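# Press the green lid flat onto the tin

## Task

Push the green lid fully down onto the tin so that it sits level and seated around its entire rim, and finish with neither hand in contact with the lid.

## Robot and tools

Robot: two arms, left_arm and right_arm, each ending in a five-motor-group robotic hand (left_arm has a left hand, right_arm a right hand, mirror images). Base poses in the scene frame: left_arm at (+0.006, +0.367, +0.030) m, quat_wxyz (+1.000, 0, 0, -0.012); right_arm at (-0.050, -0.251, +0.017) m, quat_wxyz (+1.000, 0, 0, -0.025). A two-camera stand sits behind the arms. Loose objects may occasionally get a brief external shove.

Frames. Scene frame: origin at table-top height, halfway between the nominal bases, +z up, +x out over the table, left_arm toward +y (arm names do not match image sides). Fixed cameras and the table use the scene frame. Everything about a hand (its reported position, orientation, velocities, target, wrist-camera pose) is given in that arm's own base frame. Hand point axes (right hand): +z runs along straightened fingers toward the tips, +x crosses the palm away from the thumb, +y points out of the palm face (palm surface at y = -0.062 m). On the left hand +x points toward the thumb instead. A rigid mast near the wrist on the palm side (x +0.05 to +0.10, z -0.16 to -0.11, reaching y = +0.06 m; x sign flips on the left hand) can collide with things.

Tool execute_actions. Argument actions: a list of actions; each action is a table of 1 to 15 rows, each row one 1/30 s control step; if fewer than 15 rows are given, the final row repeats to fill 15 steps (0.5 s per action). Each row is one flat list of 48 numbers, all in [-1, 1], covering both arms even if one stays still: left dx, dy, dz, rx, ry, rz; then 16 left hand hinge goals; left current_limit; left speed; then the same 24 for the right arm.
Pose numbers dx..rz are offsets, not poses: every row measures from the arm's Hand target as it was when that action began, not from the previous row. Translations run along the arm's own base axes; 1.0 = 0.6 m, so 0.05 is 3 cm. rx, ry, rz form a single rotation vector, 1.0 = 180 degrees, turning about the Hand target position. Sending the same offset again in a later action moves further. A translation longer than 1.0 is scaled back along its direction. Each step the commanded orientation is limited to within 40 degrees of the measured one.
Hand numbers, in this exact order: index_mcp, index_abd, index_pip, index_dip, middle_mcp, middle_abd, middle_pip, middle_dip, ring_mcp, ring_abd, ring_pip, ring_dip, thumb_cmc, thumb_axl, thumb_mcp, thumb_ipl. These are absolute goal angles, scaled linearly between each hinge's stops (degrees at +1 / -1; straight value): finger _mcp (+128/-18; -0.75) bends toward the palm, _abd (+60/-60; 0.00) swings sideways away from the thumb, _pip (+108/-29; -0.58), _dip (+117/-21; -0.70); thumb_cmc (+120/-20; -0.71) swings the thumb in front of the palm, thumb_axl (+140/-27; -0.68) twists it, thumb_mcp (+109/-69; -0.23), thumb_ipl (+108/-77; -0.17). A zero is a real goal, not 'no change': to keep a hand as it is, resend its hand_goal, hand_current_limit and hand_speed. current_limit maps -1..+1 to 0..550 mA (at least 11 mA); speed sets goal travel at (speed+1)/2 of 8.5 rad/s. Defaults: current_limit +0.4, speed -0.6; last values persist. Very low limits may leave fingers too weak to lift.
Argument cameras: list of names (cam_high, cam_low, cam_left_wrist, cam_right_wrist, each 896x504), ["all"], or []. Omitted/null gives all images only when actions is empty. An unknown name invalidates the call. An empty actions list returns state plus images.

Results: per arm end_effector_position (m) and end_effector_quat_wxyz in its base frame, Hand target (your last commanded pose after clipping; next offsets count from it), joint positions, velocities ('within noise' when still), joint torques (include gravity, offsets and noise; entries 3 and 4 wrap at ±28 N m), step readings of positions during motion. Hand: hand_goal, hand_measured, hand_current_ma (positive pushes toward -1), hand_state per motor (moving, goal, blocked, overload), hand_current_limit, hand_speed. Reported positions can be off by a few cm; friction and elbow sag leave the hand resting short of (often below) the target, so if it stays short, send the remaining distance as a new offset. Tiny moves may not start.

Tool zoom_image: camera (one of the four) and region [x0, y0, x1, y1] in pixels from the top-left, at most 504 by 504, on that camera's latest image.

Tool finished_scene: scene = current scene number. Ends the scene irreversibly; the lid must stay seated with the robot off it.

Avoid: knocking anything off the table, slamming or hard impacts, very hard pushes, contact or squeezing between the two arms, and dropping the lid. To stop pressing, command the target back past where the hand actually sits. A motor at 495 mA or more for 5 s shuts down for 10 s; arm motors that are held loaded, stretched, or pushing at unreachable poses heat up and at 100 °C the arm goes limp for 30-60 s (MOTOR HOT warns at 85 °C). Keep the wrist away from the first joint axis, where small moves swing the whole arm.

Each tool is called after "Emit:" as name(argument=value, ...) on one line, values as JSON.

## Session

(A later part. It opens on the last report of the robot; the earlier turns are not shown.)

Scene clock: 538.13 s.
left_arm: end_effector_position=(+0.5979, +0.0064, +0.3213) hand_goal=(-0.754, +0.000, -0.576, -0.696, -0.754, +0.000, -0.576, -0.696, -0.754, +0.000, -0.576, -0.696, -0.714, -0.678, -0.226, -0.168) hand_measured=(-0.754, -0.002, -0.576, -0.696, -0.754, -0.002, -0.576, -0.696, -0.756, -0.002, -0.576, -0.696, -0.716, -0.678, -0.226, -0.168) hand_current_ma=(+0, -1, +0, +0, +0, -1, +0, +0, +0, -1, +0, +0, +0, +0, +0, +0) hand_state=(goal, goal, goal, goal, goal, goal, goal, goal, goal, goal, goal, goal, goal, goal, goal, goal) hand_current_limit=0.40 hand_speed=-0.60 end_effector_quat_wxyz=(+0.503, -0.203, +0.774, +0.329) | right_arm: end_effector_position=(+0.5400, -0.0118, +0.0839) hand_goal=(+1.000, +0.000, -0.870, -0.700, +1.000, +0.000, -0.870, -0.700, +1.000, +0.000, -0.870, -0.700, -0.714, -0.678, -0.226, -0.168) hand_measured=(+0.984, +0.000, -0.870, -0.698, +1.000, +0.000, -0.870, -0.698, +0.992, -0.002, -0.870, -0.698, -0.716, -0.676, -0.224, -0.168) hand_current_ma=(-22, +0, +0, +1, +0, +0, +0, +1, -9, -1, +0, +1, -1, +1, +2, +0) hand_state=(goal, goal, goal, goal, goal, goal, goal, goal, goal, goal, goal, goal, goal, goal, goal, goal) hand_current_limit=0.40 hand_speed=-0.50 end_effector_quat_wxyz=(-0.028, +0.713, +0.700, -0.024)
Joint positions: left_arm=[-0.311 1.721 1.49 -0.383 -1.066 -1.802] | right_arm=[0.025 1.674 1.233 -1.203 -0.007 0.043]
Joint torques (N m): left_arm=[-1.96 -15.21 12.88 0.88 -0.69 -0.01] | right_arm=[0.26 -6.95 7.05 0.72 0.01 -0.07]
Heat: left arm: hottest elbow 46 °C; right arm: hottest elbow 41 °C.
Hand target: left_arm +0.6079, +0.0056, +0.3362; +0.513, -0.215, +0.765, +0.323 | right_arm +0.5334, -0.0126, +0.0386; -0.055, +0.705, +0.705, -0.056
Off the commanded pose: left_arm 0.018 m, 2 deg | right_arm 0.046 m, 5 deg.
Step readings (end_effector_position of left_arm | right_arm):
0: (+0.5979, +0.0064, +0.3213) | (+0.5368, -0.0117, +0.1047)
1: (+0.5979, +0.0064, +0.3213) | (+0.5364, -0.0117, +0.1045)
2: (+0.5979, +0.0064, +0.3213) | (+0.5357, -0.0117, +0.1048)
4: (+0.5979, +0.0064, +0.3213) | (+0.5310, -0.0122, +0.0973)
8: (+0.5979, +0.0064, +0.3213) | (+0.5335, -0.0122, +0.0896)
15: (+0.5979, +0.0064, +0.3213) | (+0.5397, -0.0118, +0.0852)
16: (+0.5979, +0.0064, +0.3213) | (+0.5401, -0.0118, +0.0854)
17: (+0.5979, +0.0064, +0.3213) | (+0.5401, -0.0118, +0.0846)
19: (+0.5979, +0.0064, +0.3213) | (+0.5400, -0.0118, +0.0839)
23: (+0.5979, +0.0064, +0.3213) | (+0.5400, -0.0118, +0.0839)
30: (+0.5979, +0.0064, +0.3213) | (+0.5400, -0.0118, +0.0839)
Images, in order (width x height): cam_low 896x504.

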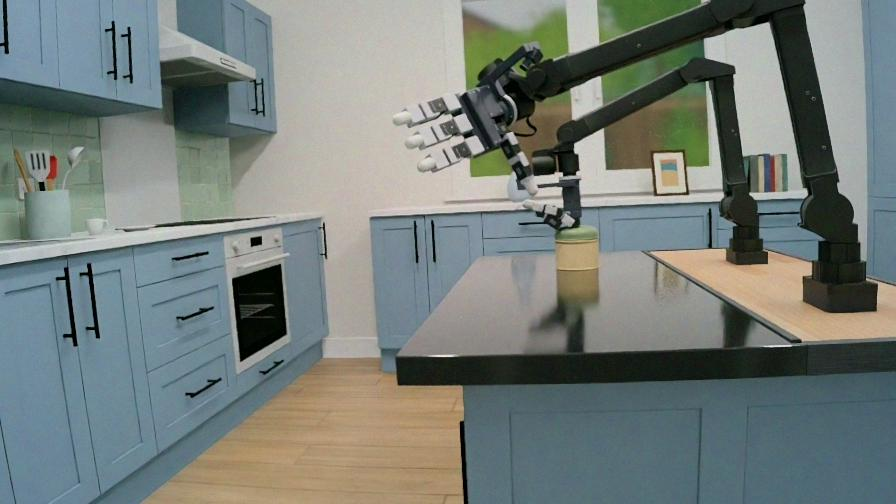

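Emit:
execute_actions(actions=[[[0,0,0,0,0,0,-0.754,0,-0.576,-0.696,-0.754,0,-0.576,-0.696,-0.754,0,-0.576,-0.696,-0.714,-0.678,-0.226,-0.168,0.4,-0.6,-0.01,0,-0.04,0,0,0,1,0,-0.87,-0.7,1,0,-0.87,-0.7,1,0,-0.87,-0.7,-0.714,-0.678,-0.226,-0.168,0.4,-0.5]],[[0,0,0,0,0,0,-0.754,0,-0.576,-0.696,-0.754,0,-0.576,-0.696,-0.754,0,-0.576,-0.696,-0.714,-0.678,-0.226,-0.168,0.4,-0.6,0,0,-0.05,0,0.03,0,1,0,-0.87,-0.7,1,0,-0.87,-0.7,1,0,-0.87,-0.7,-0.714,-0.678,-0.226,-0.168,0.4,-0.5]]], cameras=["cam_low"])

Emit:
zoom_image(camera="cam_low", region=[548, 208, 608, 256])

Scene clock: 555.43 s.
left_arm: end_effector_position=(+0.5979, +0.0064, +0.3213) hand_goal=(-0.754, +0.000, -0.576, -0.696, -0.754, +0.000, -0.576, -0.696, -0.754, +0.000, -0.576, -0.696, -0.714, -0.678, -0.226, -0.168) hand_measured=(-0.754, -0.002, -0.576, -0.696, -0.754, -0.002, -0.576, -0.696, -0.756, -0.002, -0.576, -0.696, -0.716, -0.678, -0.226, -0.168) hand_current_ma=(+0, -1, +0, +0, +0, -1, +0, +0, +0, -1, +0, +0, +0, +0, +0, +0) hand_state=(goal, goal, goal, goal, goal, goal, goal, goal, goal, goal, goal, goal, goal, goal, goal, goal) hand_current_limit=0.40 hand_speed=-0.60 end_effector_quat_wxyz=(+0.503, -0.203, +0.774, +0.329) | right_arm: end_effector_position=(+0.5427, -0.0111, +0.0807) hand_goal=(+1.000, +0.000, -0.870, -0.700, +1.000, +0.000, -0.870, -0.700, +1.000, +0.000, -0.870, -0.700, -0.714, -0.678, -0.226, -0.168) hand_measured=(+0.984, +0.000, -0.870, -0.698, +0.998, +0.000, -0.870, -0.698, +0.992, -0.002, -0.870, -0.698, -0.716, -0.676, -0.224, -0.168) hand_current_ma=(-22, +0, +0, +1, -2, +0, +0, +1, -9, -1, +0, +1, -1, +1, +2, +0) hand_state=(goal, goal, goal, goal, goal, goal, goal, goal, goal, goal, goal, goal, goal, goal, goal, goal) hand_current_limit=0.40 hand_speed=-0.50 end_effector_quat_wxyz=(-0.035, +0.709, +0.703, -0.029)
Joint positions: left_arm=[-0.311 1.721 1.49 -0.383 -1.066 -1.802] | right_arm=[0.024 1.693 1.252 -1.22 -0.01 0.032]
Joint torques (N m): left_arm=[-1.96 -15.15 12.86 0.85 -0.68 -0.01] | right_arm=[0.26 -1.9 4.56 1.18 0.06 -0.05]
Heat: left arm: hottest elbow 47 °C; right arm: hottest elbow 40 °C.
Hand target: left_arm +0.6079, +0.0056, +0.3362; +0.513, -0.215, +0.765, +0.323 | right_arm +0.5274, -0.0126, -0.0154; -0.088, +0.702, +0.701, -0.089
Off the commanded pose: left_arm 0.018 m, 2 deg | right_arm 0.097 m, 9 deg.
Step readings (end_effector_position of left_arm | right_arm):
0: (+0.5979, +0.0064, +0.3213) | (+0.5400, -0.0118, +0.0839)
1: (+0.5979, +0.0064, +0.3213) | (+0.5400, -0.0118, +0.0839)
2: (+0.5979, +0.0064, +0.3213) | (+0.5408, -0.0118, +0.0841)
4: (+0.5979, +0.0064, +0.3213) | (+0.5413, -0.0117, +0.0837)
8: (+0.5979, +0.0064, +0.3213) | (+0.5412, -0.0125, +0.0834)
15: (+0.5979, +0.0064, +0.3213) | (+0.5416, -0.0125, +0.0842)
16: (+0.5979, +0.0064, +0.3213) | (+0.5416, -0.0125, +0.0842)
17: (+0.5979, +0.0064, +0.3213) | (+0.5416, -0.0125, +0.0842)
19: (+0.5979, +0.0064, +0.3213) | (+0.5412, -0.0122, +0.0834)
23: (+0.5979, +0.0064, +0.3213) | (+0.5427, -0.0111, +0.0818)
30: (+0.5979, +0.0064, +0.3213) | (+0.5432, -0.0111, +0.0816)
Images, in order (width x height): cam_low 896x504.

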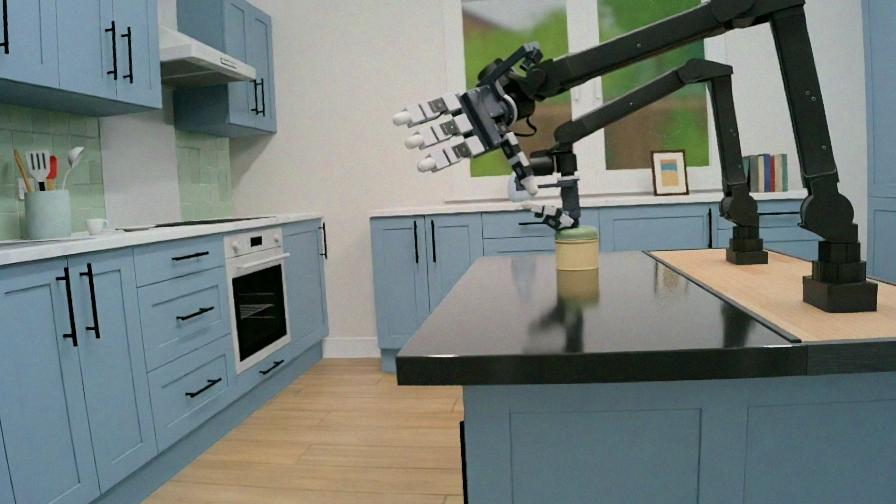

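Scaled by 8.400 from the camera's 896x504 image, which has a finer 1280x720 frame.

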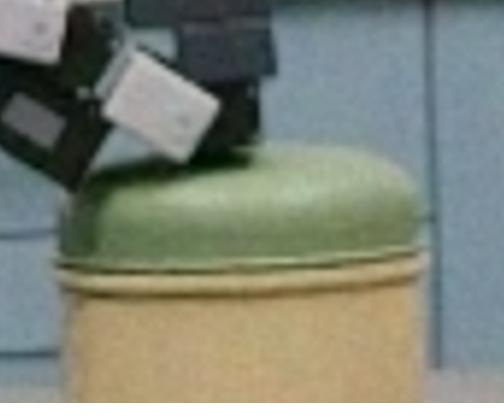

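Emit:
execute_actions(actions=[[[0,0,0,0,0,0,-0.754,0,-0.576,-0.696,-0.754,0,-0.576,-0.696,-0.754,0,-0.576,-0.696,-0.714,-0.678,-0.226,-0.168,0.4,-0.6,0.01,0,0.09,0,0,0,1,0,-0.87,-0.7,1,0,-0.87,-0.7,1,0,-0.87,-0.7,-0.714,-0.678,-0.226,-0.168,0.4,-0.5]],[[0,0,0,0,0,0,-0.754,0,-0.576,-0.696,-0.754,0,-0.576,-0.696,-0.754,0,-0.576,-0.696,-0.714,-0.678,-0.226,-0.168,0.4,-0.6,0,0,0.12,0,0,0,1,0,-0.87,-0.7,1,0,-0.87,-0.7,1,0,-0.87,-0.7,-0.714,-0.678,-0.226,-0.168,0.4,-0.5]],[[0,0,0,0,0,0,-0.754,0,-0.576,-0.696,-0.754,0,-0.576,-0.696,-0.754,0,-0.576,-0.696,-0.714,-0.678,-0.226,-0.168,0.4,-0.6,0,0,0.06,0,-0.145,0,1,0,-0.87,-0.7,1,0,-0.87,-0.7,1,0,-0.87,-0.7,-0.714,-0.678,-0.226,-0.168,0.4,-0.5]]], cameras=["cam_low","cam_high"])

Emit:
zoom_image(camera="cam_low", region=[548, 188, 608, 256])

Emit:
zoom_image(camera="cam_high", region=[370, 210, 460, 310])

Scene clock: 583.13 s.
left_arm: end_effector_position=(+0.5979, +0.0064, +0.3213) hand_goal=(-0.754, +0.000, -0.576, -0.696, -0.754, +0.000, -0.576, -0.696, -0.754, +0.000, -0.576, -0.696, -0.714, -0.678, -0.226, -0.168) hand_measured=(-0.754, -0.002, -0.576, -0.696, -0.754, -0.002, -0.576, -0.696, -0.756, -0.002, -0.576, -0.696, -0.716, -0.678, -0.226, -0.168) hand_current_ma=(+0, -1, +0, +0, +0, -1, +0, +0, +0, -1, +0, +0, +0, +0, +0, +0) hand_state=(goal, goal, goal, goal, goal, goal, goal, goal, goal, goal, goal, goal, goal, goal, goal, goal) hand_current_limit=0.40 hand_speed=-0.60 end_effector_quat_wxyz=(+0.503, -0.203, +0.774, +0.329) | right_arm: end_effector_position=(+0.5242, -0.0130, +0.1394) hand_goal=(+1.000, +0.000, -0.870, -0.700, +1.000, +0.000, -0.870, -0.700, +1.000, +0.000, -0.870, -0.700, -0.714, -0.678, -0.226, -0.168) hand_measured=(+0.984, +0.000, -0.870, -0.698, +0.990, +0.000, -0.870, -0.698, +0.990, -0.002, -0.870, -0.698, -0.714, -0.676, -0.224, -0.168) hand_current_ma=(-22, +0, +0, +1, -11, +0, +0, +1, -11, -1, +0, +1, +0, +1, +3, +0) hand_state=(goal, goal, goal, goal, goal, goal, goal, goal, goal, goal, goal, goal, goal, goal, goal, goal) hand_current_limit=0.40 hand_speed=-0.50 end_effector_quat_wxyz=(+0.058, +0.708, +0.701, +0.063)
Joint positions: left_arm=[-0.311 1.721 1.49 -0.383 -1.066 -1.802] | right_arm=[0.024 1.455 1.065 -1.01 -0.002 0.034]
Joint torques (N m): left_arm=[-1.9 -15.09 12.9 0.9 -0.68 -0.01] | right_arm=[0.5 -10.17 9.58 1.76 0.25 -0.03]
Heat: left arm: hottest elbow 47 °C; right arm: hottest elbow 37 °C.
Hand target: left_arm +0.6079, +0.0056, +0.3362; +0.513, -0.215, +0.765, +0.323 | right_arm +0.5334, -0.0126, +0.1466; +0.072, +0.704, +0.703, +0.072
Off the commanded pose: left_arm 0.018 m, 2 deg | right_arm 0.012 m, 2 deg.
Step readings (end_effector_position of left_arm | right_arm):
0: (+0.5979, +0.0064, +0.3213) | (+0.5427, -0.0111, +0.0807)
1: (+0.5979, +0.0064, +0.3213) | (+0.5433, -0.0111, +0.0813)
2: (+0.5979, +0.0064, +0.3213) | (+0.5426, -0.0111, +0.0813)
4: (+0.5979, +0.0064, +0.3213) | (+0.5430, -0.0111, +0.0808)
8: (+0.5979, +0.0064, +0.3213) | (+0.5446, -0.0111, +0.0794)
15: (+0.5979, +0.0064, +0.3213) | (+0.5440, -0.0111, +0.0781)
16: (+0.5979, +0.0064, +0.3213) | (+0.5443, -0.0111, +0.0786)
17: (+0.5979, +0.0064, +0.3213) | (+0.5437, -0.0111, +0.0792)
19: (+0.5979, +0.0064, +0.3213) | (+0.5354, -0.0113, +0.0794)
23: (+0.5979, +0.0064, +0.3213) | (+0.5174, -0.0118, +0.0796)
30: (+0.5979, +0.0064, +0.3213) | (+0.5111, -0.0119, +0.0826)
31: (+0.5979, +0.0064, +0.3213) | (+0.5111, -0.0119, +0.0826)
32: (+0.5979, +0.0064, +0.3213) | (+0.5127, -0.0119, +0.0830)
34: (+0.5979, +0.0064, +0.3213) | (+0.5225, -0.0119, +0.0876)
38: (+0.5979, +0.0064, +0.3213) | (+0.5168, -0.0128, +0.1169)
45: (+0.5979, +0.0064, +0.3213) | (+0.5289, -0.0128, +0.1532)
Images, in order (width x height): cam_high 896x504, cam_low 896x504.

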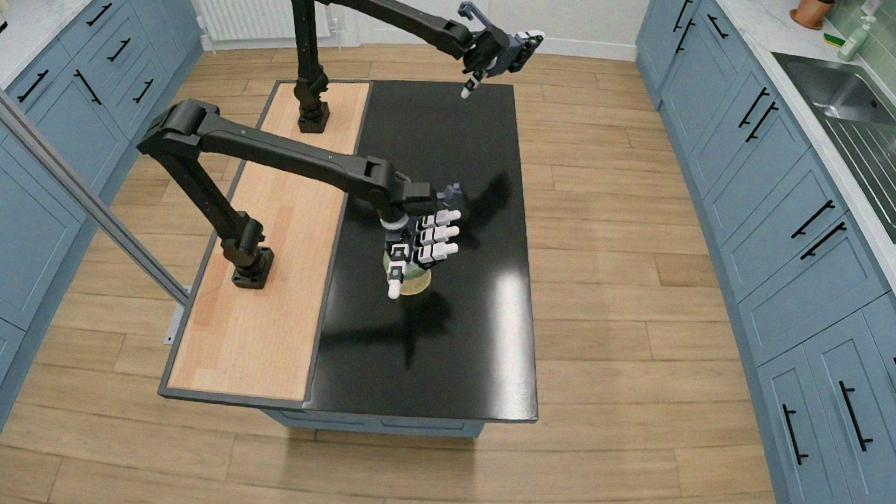

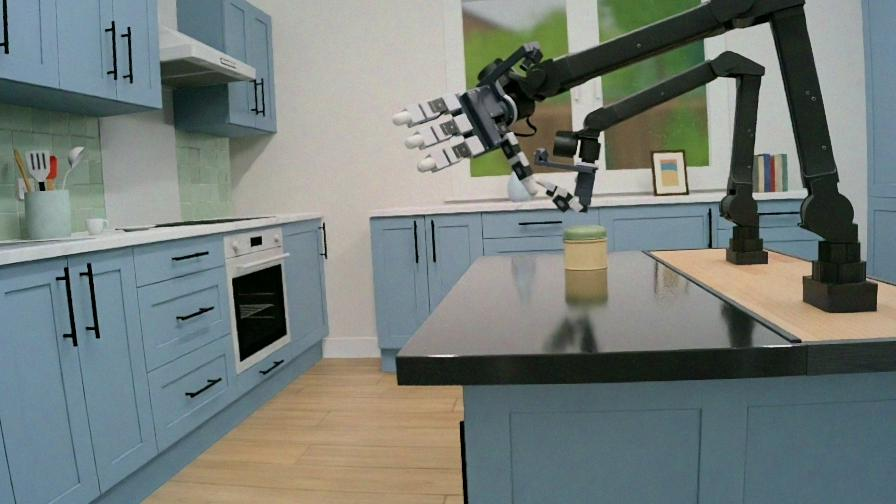

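Scaled by 7.412 from the camera's 896x504 image, which has a finer 1280x720 frame.

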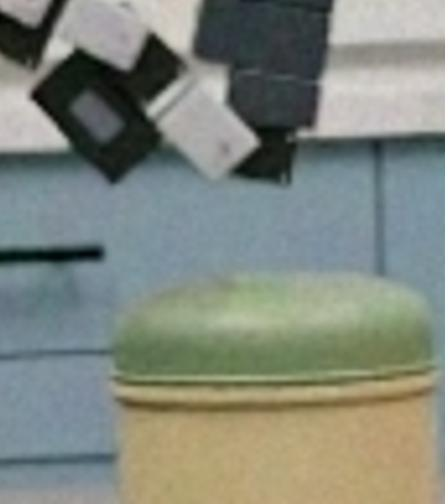

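Scaled by 5.040 from the camera's 896x504 image, which has a finer 1280x720 frame.

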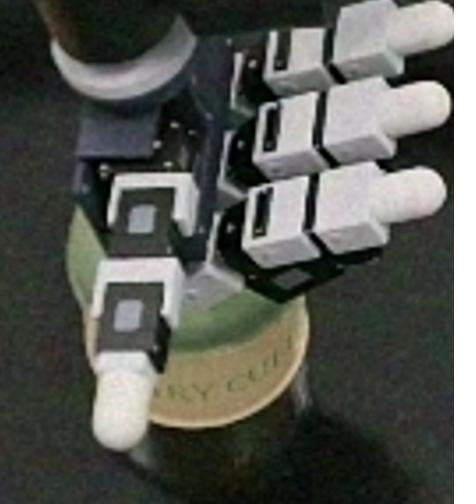

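Emit:
zoom_image(camera="cam_low", region=[560, 224, 612, 252])

Scaled by 9.692 from the camera's 896x504 image, which has a finer 1280x720 frame.

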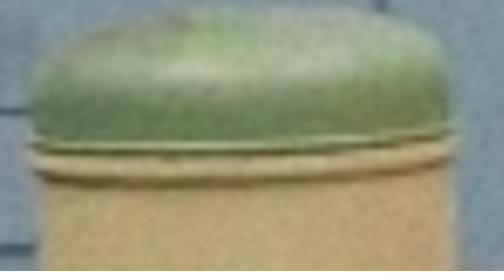

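Emit:
execute_actions(actions=[[[0,0,0,0,0,0,-0.754,0,-0.576,-0.696,-0.754,0,-0.576,-0.696,-0.754,0,-0.576,-0.696,-0.714,-0.678,-0.226,-0.168,0.4,-0.6,0,0,-0.05,0,0,0,1,0,-0.87,-0.7,1,0,-0.87,-0.7,1,0,-0.87,-0.7,-0.714,-0.678,-0.226,-0.168,0.4,-0.5]],[[0,0,0,0,0,0,-0.754,0,-0.576,-0.696,-0.754,0,-0.576,-0.696,-0.754,0,-0.576,-0.696,-0.714,-0.678,-0.226,-0.168,0.4,-0.6,0,0,-0.05,0,0,0,1,0,-0.87,-0.7,1,0,-0.87,-0.7,1,0,-0.87,-0.7,-0.714,-0.678,-0.226,-0.168,0.4,-0.5]],[[0,0,0,0,0,0,-0.754,0,-0.576,-0.696,-0.754,0,-0.576,-0.696,-0.754,0,-0.576,-0.696,-0.714,-0.678,-0.226,-0.168,0.4,-0.6,0,0,-0.06,0,0.02,0,1,0,-0.87,-0.7,1,0,-0.87,-0.7,1,0,-0.87,-0.7,-0.714,-0.678,-0.226,-0.168,0.4,-0.5]],[[0,0,0,0,0,0,-0.754,0,-0.576,-0.696,-0.754,0,-0.576,-0.696,-0.754,0,-0.576,-0.696,-0.714,-0.678,-0.226,-0.168,0.4,-0.6,0,0,-0.06,0,0.02,0,1,0,-0.87,-0.7,1,0,-0.87,-0.7,1,0,-0.87,-0.7,-0.714,-0.678,-0.226,-0.168,0.4,-0.5]]], cameras=["cam_low"])

Emit:
zoom_image(camera="cam_low", region=[550, 200, 620, 256])

Scene clock: 613.60 s.
left_arm: end_effector_position=(+0.5979, +0.0064, +0.3213) hand_goal=(-0.754, +0.000, -0.576, -0.696, -0.754, +0.000, -0.576, -0.696, -0.754, +0.000, -0.576, -0.696, -0.714, -0.678, -0.226, -0.168) hand_measured=(-0.754, -0.002, -0.576, -0.696, -0.754, -0.002, -0.576, -0.696, -0.756, -0.002, -0.576, -0.696, -0.716, -0.678, -0.226, -0.168) hand_current_ma=(+0, -1, +0, +0, +0, -1, +0, +0, +0, -1, +0, +0, +0, +0, +0, +0) hand_state=(goal, goal, goal, goal, goal, goal, goal, goal, goal, goal, goal, goal, goal, goal, goal, goal) hand_current_limit=0.40 hand_speed=-0.60 end_effector_quat_wxyz=(+0.503, -0.203, +0.774, +0.329) | right_arm: end_effector_position=(+0.5409, -0.0132, +0.1054) hand_goal=(+1.000, +0.000, -0.870, -0.700, +1.000, +0.000, -0.870, -0.700, +1.000, +0.000, -0.870, -0.700, -0.714, -0.678, -0.226, -0.168) hand_measured=(+0.984, +0.000, -0.870, -0.698, +0.990, +0.000, -0.870, -0.698, +0.990, -0.002, -0.870, -0.698, -0.714, -0.676, -0.222, -0.168) hand_current_ma=(-21, +0, +0, +1, -11, +0, +0, +1, -12, -1, +0, +1, +0, +1, +3, +0) hand_state=(goal, goal, goal, goal, goal, goal, goal, goal, goal, goal, goal, goal, goal, goal, goal, goal) hand_current_limit=0.40 hand_speed=-0.50 end_effector_quat_wxyz=(+0.075, +0.708, +0.697, +0.082)
Joint positions: left_arm=[-0.311 1.721 1.49 -0.383 -1.066 -1.802] | right_arm=[0.024 1.516 1.014 -0.846 -0.002 0.04]
Joint torques (N m): left_arm=[-1.96 -15.15 12.86 0.91 -0.68 -0.02] | right_arm=[0.56 -0.67 5.27 2.09 0.06 -0.04]
Heat: left arm: hottest elbow 47 °C; right arm: hottest elbow 39 °C.
Hand target: left_arm +0.6079, +0.0056, +0.3362; +0.513, -0.215, +0.765, +0.323 | right_arm +0.5334, -0.0126, +0.0146; +0.028, +0.707, +0.706, +0.028
Off the commanded pose: left_arm 0.018 m, 2 deg | right_arm 0.091 m, 8 deg.
Step readings (end_effector_position of left_arm | right_arm):
0: (+0.5979, +0.0064, +0.3213) | (+0.5242, -0.0130, +0.1394)
1: (+0.5979, +0.0064, +0.3213) | (+0.5246, -0.0130, +0.1396)
2: (+0.5979, +0.0064, +0.3213) | (+0.5248, -0.0132, +0.1389)
4: (+0.5979, +0.0064, +0.3213) | (+0.5274, -0.0131, +0.1367)
8: (+0.5979, +0.0064, +0.3213) | (+0.5252, -0.0132, +0.1206)
15: (+0.5979, +0.0064, +0.3213) | (+0.5231, -0.0132, +0.1058)
16: (+0.5979, +0.0064, +0.3213) | (+0.5235, -0.0132, +0.1060)
17: (+0.5979, +0.0064, +0.3213) | (+0.5246, -0.0132, +0.1063)
19: (+0.5979, +0.0064, +0.3213) | (+0.5271, -0.0132, +0.1047)
23: (+0.5979, +0.0064, +0.3213) | (+0.5314, -0.0134, +0.1069)
30: (+0.5979, +0.0064, +0.3213) | (+0.5342, -0.0133, +0.1083)
31: (+0.5979, +0.0064, +0.3213) | (+0.5346, -0.0133, +0.1085)
32: (+0.5979, +0.0064, +0.3213) | (+0.5346, -0.0133, +0.1085)
34: (+0.5979, +0.0064, +0.3213) | (+0.5345, -0.0133, +0.1069)
38: (+0.5979, +0.0064, +0.3213) | (+0.5345, -0.0133, +0.1069)
45: (+0.5979, +0.0064, +0.3213) | (+0.5345, -0.0133, +0.1069)
46: (+0.5979, +0.0064, +0.3213) | (+0.5345, -0.0133, +0.1069)
47: (+0.5979, +0.0064, +0.3213) | (+0.5345, -0.0133, +0.1061)
49: (+0.5979, +0.0064, +0.3213) | (+0.5356, -0.0133, +0.1052)
53: (+0.5979, +0.0064, +0.3213) | (+0.5392, -0.0132, +0.1056)
60: (+0.5979, +0.0064, +0.3213) | (+0.5403, -0.0132, +0.1055)
Images, in order (width x height): cam_low 896x504.

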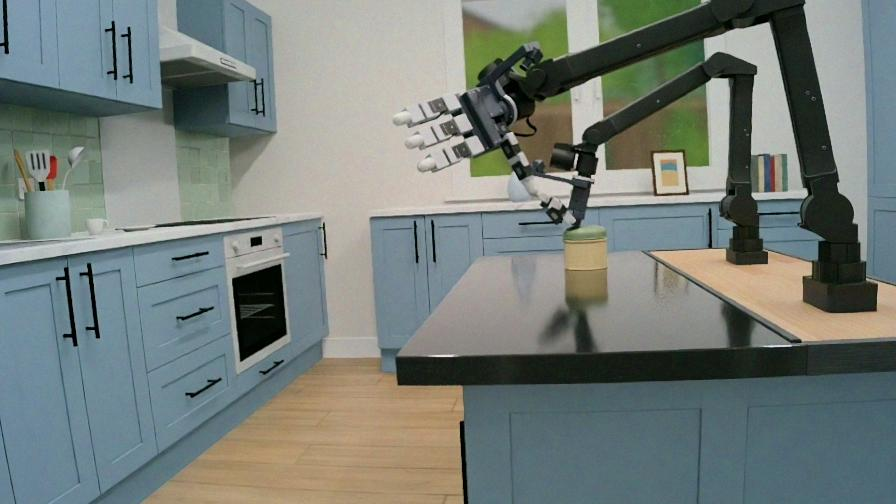

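Scaled by 7.200 from the camera's 896x504 image, which has a finer 1280x720 frame.

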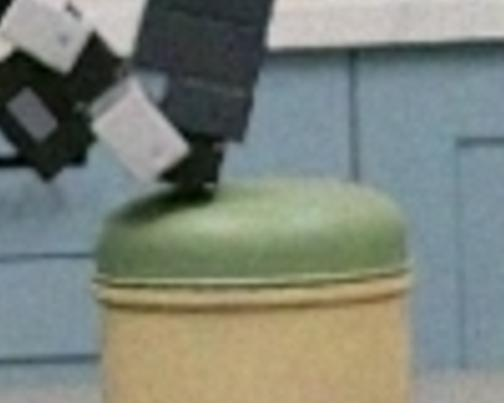

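Emit:
execute_actions(actions=[[[0,0,0,0,0,0,-0.754,0,-0.576,-0.696,-0.754,0,-0.576,-0.696,-0.754,0,-0.576,-0.696,-0.714,-0.678,-0.226,-0.168,0.4,-0.6,0.01,0,0.06,0,0,0,1,0,-0.87,-0.7,1,0,-0.87,-0.7,1,0,-0.87,-0.7,-0.714,-0.678,-0.226,-0.168,0.4,-0.5]],[[0,0,0,0,0,0,-0.754,0,-0.576,-0.696,-0.754,0,-0.576,-0.696,-0.754,0,-0.576,-0.696,-0.714,-0.678,-0.226,-0.168,0.4,-0.6,0.015,0,0.06,0,-0.02,0,1,0,-0.87,-0.7,1,0,-0.87,-0.7,1,0,-0.87,-0.7,-0.714,-0.678,-0.226,-0.168,0.4,-0.5]],[[0,0,0,0,0,0,-0.754,0,-0.576,-0.696,-0.754,0,-0.576,-0.696,-0.754,0,-0.576,-0.696,-0.714,-0.678,-0.226,-0.168,0.4,-0.6,0,0,0.06,0,-0.02,0,1,0,-0.87,-0.7,1,0,-0.87,-0.7,1,0,-0.87,-0.7,-0.714,-0.678,-0.226,-0.168,0.4,-0.5]],[[0,0,0,0,0,0,-0.754,0,-0.576,-0.696,-0.754,0,-0.576,-0.696,-0.754,0,-0.576,-0.696,-0.714,-0.678,-0.226,-0.168,0.4,-0.6,0,0,0.1,0,0,0,1,0,-0.87,-0.7,1,0,-0.87,-0.7,1,0,-0.87,-0.7,-0.714,-0.678,-0.226,-0.168,0.4,-0.5]],[[0,0,0,0,0,0,-0.754,0,-0.576,-0.696,-0.754,0,-0.576,-0.696,-0.754,0,-0.576,-0.696,-0.714,-0.678,-0.226,-0.168,0.4,-0.6,0,0.15,0.15,0,0,0,1,0,-0.87,-0.7,1,0,-0.87,-0.7,1,0,-0.87,-0.7,-0.714,-0.678,-0.226,-0.168,0.4,-0.5]],[[0,0,0,0,0,0,-0.754,0,-0.576,-0.696,-0.754,0,-0.576,-0.696,-0.754,0,-0.576,-0.696,-0.714,-0.678,-0.226,-0.168,0.4,-0.6,0,0.15,0,0,0,0,1,0,-0.87,-0.7,1,0,-0.87,-0.7,1,0,-0.87,-0.7,-0.714,-0.678,-0.226,-0.168,0.4,-0.5]]], cameras=["cam_low","cam_high","cam_right_wrist","cam_left_wrist"])

Emit:
zoom_image(camera="cam_low", region=[555, 216, 615, 276])

Emit:
zoom_image(camera="cam_high", region=[370, 220, 450, 310])

Scene clock: 639.17 s.
left_arm: end_effector_position=(+0.5979, +0.0064, +0.3213) hand_goal=(-0.754, +0.000, -0.576, -0.696, -0.754, +0.000, -0.576, -0.696, -0.754, +0.000, -0.576, -0.696, -0.714, -0.678, -0.226, -0.168) hand_measured=(-0.754, -0.002, -0.576, -0.696, -0.754, -0.002, -0.576, -0.696, -0.756, -0.002, -0.576, -0.696, -0.716, -0.678, -0.226, -0.168) hand_current_ma=(+0, -1, +0, +0, +0, -1, +0, +0, +0, -1, +0, +0, +0, +0, +0, +0) hand_state=(goal, goal, goal, goal, goal, goal, goal, goal, goal, goal, goal, goal, goal, goal, goal, goal) hand_current_limit=0.40 hand_speed=-0.60 end_effector_quat_wxyz=(+0.503, -0.203, +0.774, +0.329) | right_arm: end_effector_position=(+0.5309, +0.1618, +0.2358) hand_goal=(+1.000, +0.000, -0.870, -0.700, +1.000, +0.000, -0.870, -0.700, +1.000, +0.000, -0.870, -0.700, -0.714, -0.678, -0.226, -0.168) hand_measured=(+0.986, +0.000, -0.870, -0.698, +0.990, +0.000, -0.870, -0.698, +0.990, -0.002, -0.870, -0.698, -0.716, -0.676, -0.222, -0.168) hand_current_ma=(-20, +0, +0, +1, -11, +0, +0, +1, -12, +0, +0, +1, -1, +1, +3, +0) hand_state=(goal, goal, goal, goal, goal, goal, goal, goal, goal, goal, goal, goal, goal, goal, goal, goal) hand_current_limit=0.40 hand_speed=-0.50 end_effector_quat_wxyz=(+0.057, +0.700, +0.711, +0.042)
Joint positions: left_arm=[-0.311 1.721 1.49 -0.383 -1.066 -1.802] | right_arm=[0.417 1.527 1.414 -1.338 0.074 0.396]
Joint torques (N m): left_arm=[-1.9 -15.15 12.9 0.88 -0.68 -0.01] | right_arm=[0.62 -11.99 15.12 0.64 0.42 0.2]
Heat: left arm: hottest elbow 48 °C; right arm: hottest elbow 38 °C.
Hand target: left_arm +0.6079, +0.0056, +0.3362; +0.513, -0.215, +0.765, +0.323 | right_arm +0.5484, +0.1674, +0.2726; +0.072, +0.704, +0.703, +0.072
Off the commanded pose: left_arm 0.018 m, 2 deg | right_arm 0.041 m, 4 deg.
Step readings (end_effector_position of left_arm | right_arm):
0: (+0.5979, +0.0064, +0.3213) | (+0.5409, -0.0132, +0.1054)
1: (+0.5979, +0.0064, +0.3213) | (+0.5416, -0.0131, +0.1061)
2: (+0.5979, +0.0064, +0.3213) | (+0.5418, -0.0131, +0.1058)
4: (+0.5979, +0.0064, +0.3213) | (+0.5437, -0.0131, +0.1058)
8: (+0.5979, +0.0064, +0.3213) | (+0.5458, -0.0130, +0.1039)
15: (+0.5979, +0.0064, +0.3213) | (+0.5458, -0.0130, +0.1030)
16: (+0.5979, +0.0064, +0.3213) | (+0.5454, -0.0131, +0.1028)
17: (+0.5979, +0.0064, +0.3213) | (+0.5460, -0.0130, +0.1035)
19: (+0.5979, +0.0064, +0.3213) | (+0.5457, -0.0131, +0.1025)
23: (+0.5979, +0.0064, +0.3213) | (+0.5459, -0.0130, +0.1030)
30: (+0.5979, +0.0064, +0.3213) | (+0.5459, -0.0130, +0.1030)
31: (+0.5979, +0.0064, +0.3213) | (+0.5459, -0.0130, +0.1030)
32: (+0.5979, +0.0064, +0.3213) | (+0.5460, -0.0130, +0.1038)
34: (+0.5979, +0.0064, +0.3213) | (+0.5460, -0.0130, +0.1046)
38: (+0.5979, +0.0064, +0.3213) | (+0.5446, -0.0131, +0.1046)
45: (+0.5979, +0.0064, +0.3213) | (+0.5436, -0.0131, +0.1048)
46: (+0.5979, +0.0064, +0.3213) | (+0.5433, -0.0131, +0.1047)
47: (+0.5979, +0.0064, +0.3213) | (+0.5408, -0.0132, +0.1041)
49: (+0.5979, +0.0064, +0.3213) | (+0.5298, -0.0134, +0.1035)
53: (+0.5979, +0.0064, +0.3213) | (+0.5188, -0.0137, +0.1185)
60: (+0.5979, +0.0064, +0.3213) | (+0.5276, -0.0135, +0.1492)
61: (+0.5979, +0.0064, +0.3213) | (+0.5280, -0.0137, +0.1503)
62: (+0.5979, +0.0064, +0.3213) | (+0.5262, -0.0137, +0.1514)
64: (+0.5979, +0.0064, +0.3213) | (+0.5211, -0.0031, +0.1582)
68: (+0.5979, +0.0064, +0.3213) | (+0.5239, +0.0535, +0.1966)
75: (+0.5979, +0.0064, +0.3213) | (+0.5320, +0.0918, +0.2476)
76: (+0.5979, +0.0064, +0.3213) | (+0.5318, +0.0900, +0.2486)
77: (+0.5979, +0.0064, +0.3213) | (+0.5320, +0.0860, +0.2491)
79: (+0.5979, +0.0064, +0.3213) | (+0.5324, +0.0893, +0.2477)
83: (+0.5979, +0.0064, +0.3213) | (+0.5311, +0.1392, +0.2422)
90: (+0.5979, +0.0064, +0.3213) | (+0.5244, +0.1802, +0.2307)

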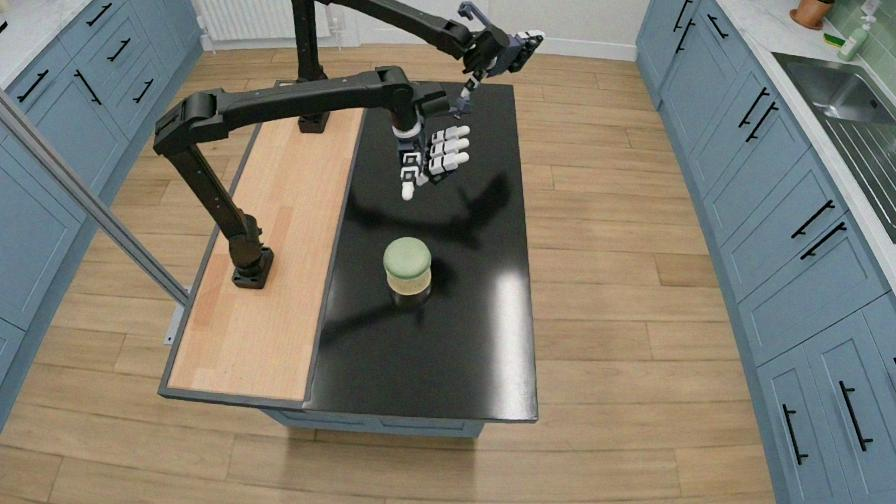

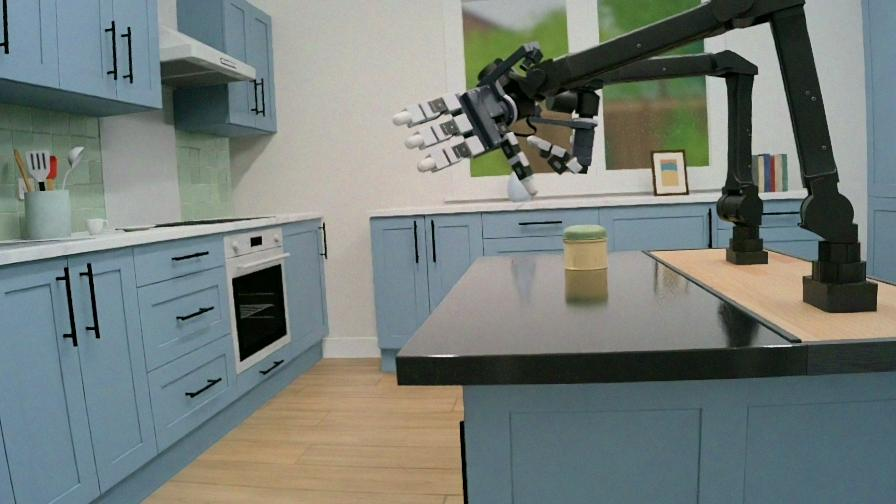

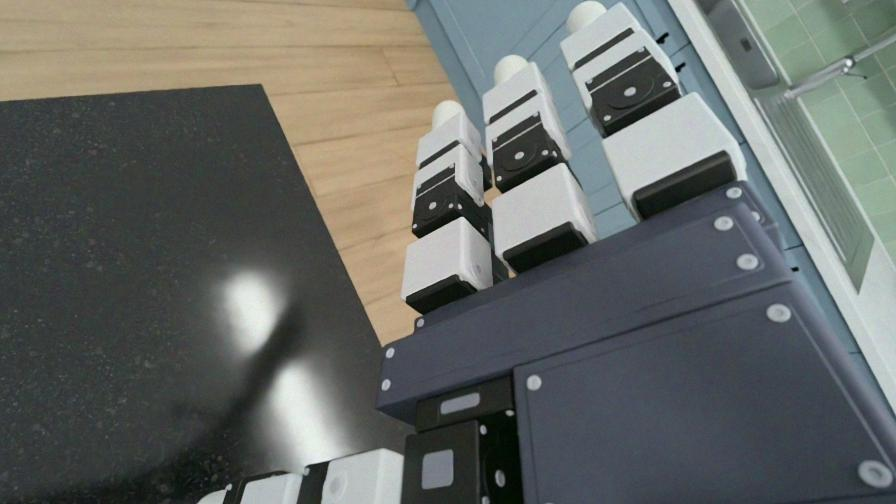

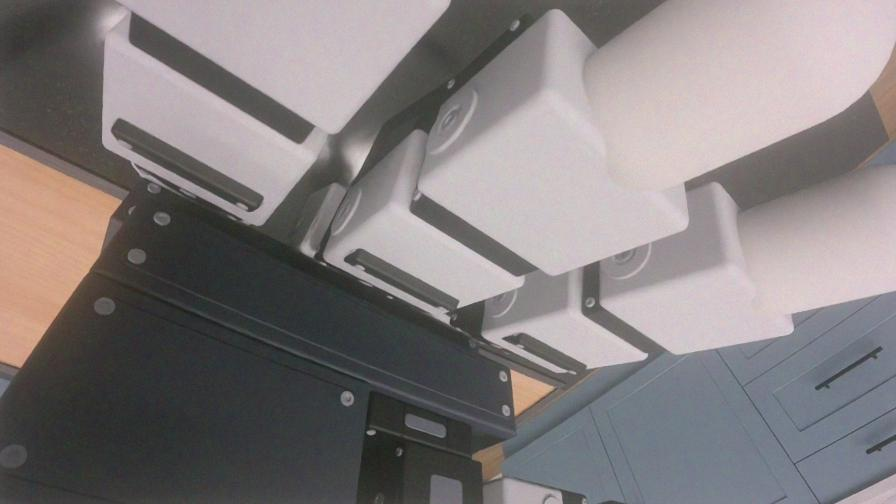

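Scaled by 8.400 from the camera's 896x504 image, which has a finer 1280x720 frame.

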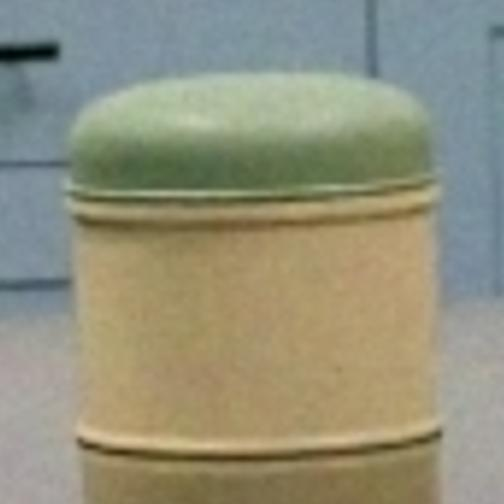

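Scaled by 5.600 from the camera's 896x504 image, which has a finer 1280x720 frame.

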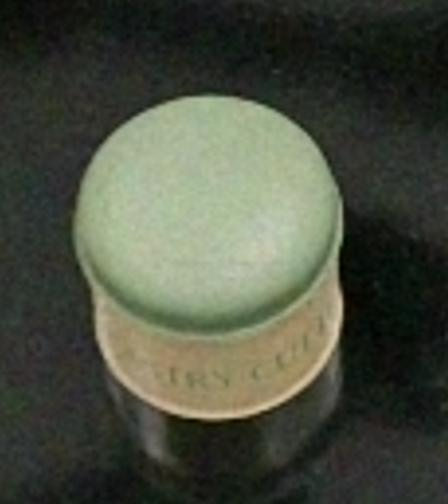

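Emit:
finished_scene(scene=1)

The scene is finished: the task was done.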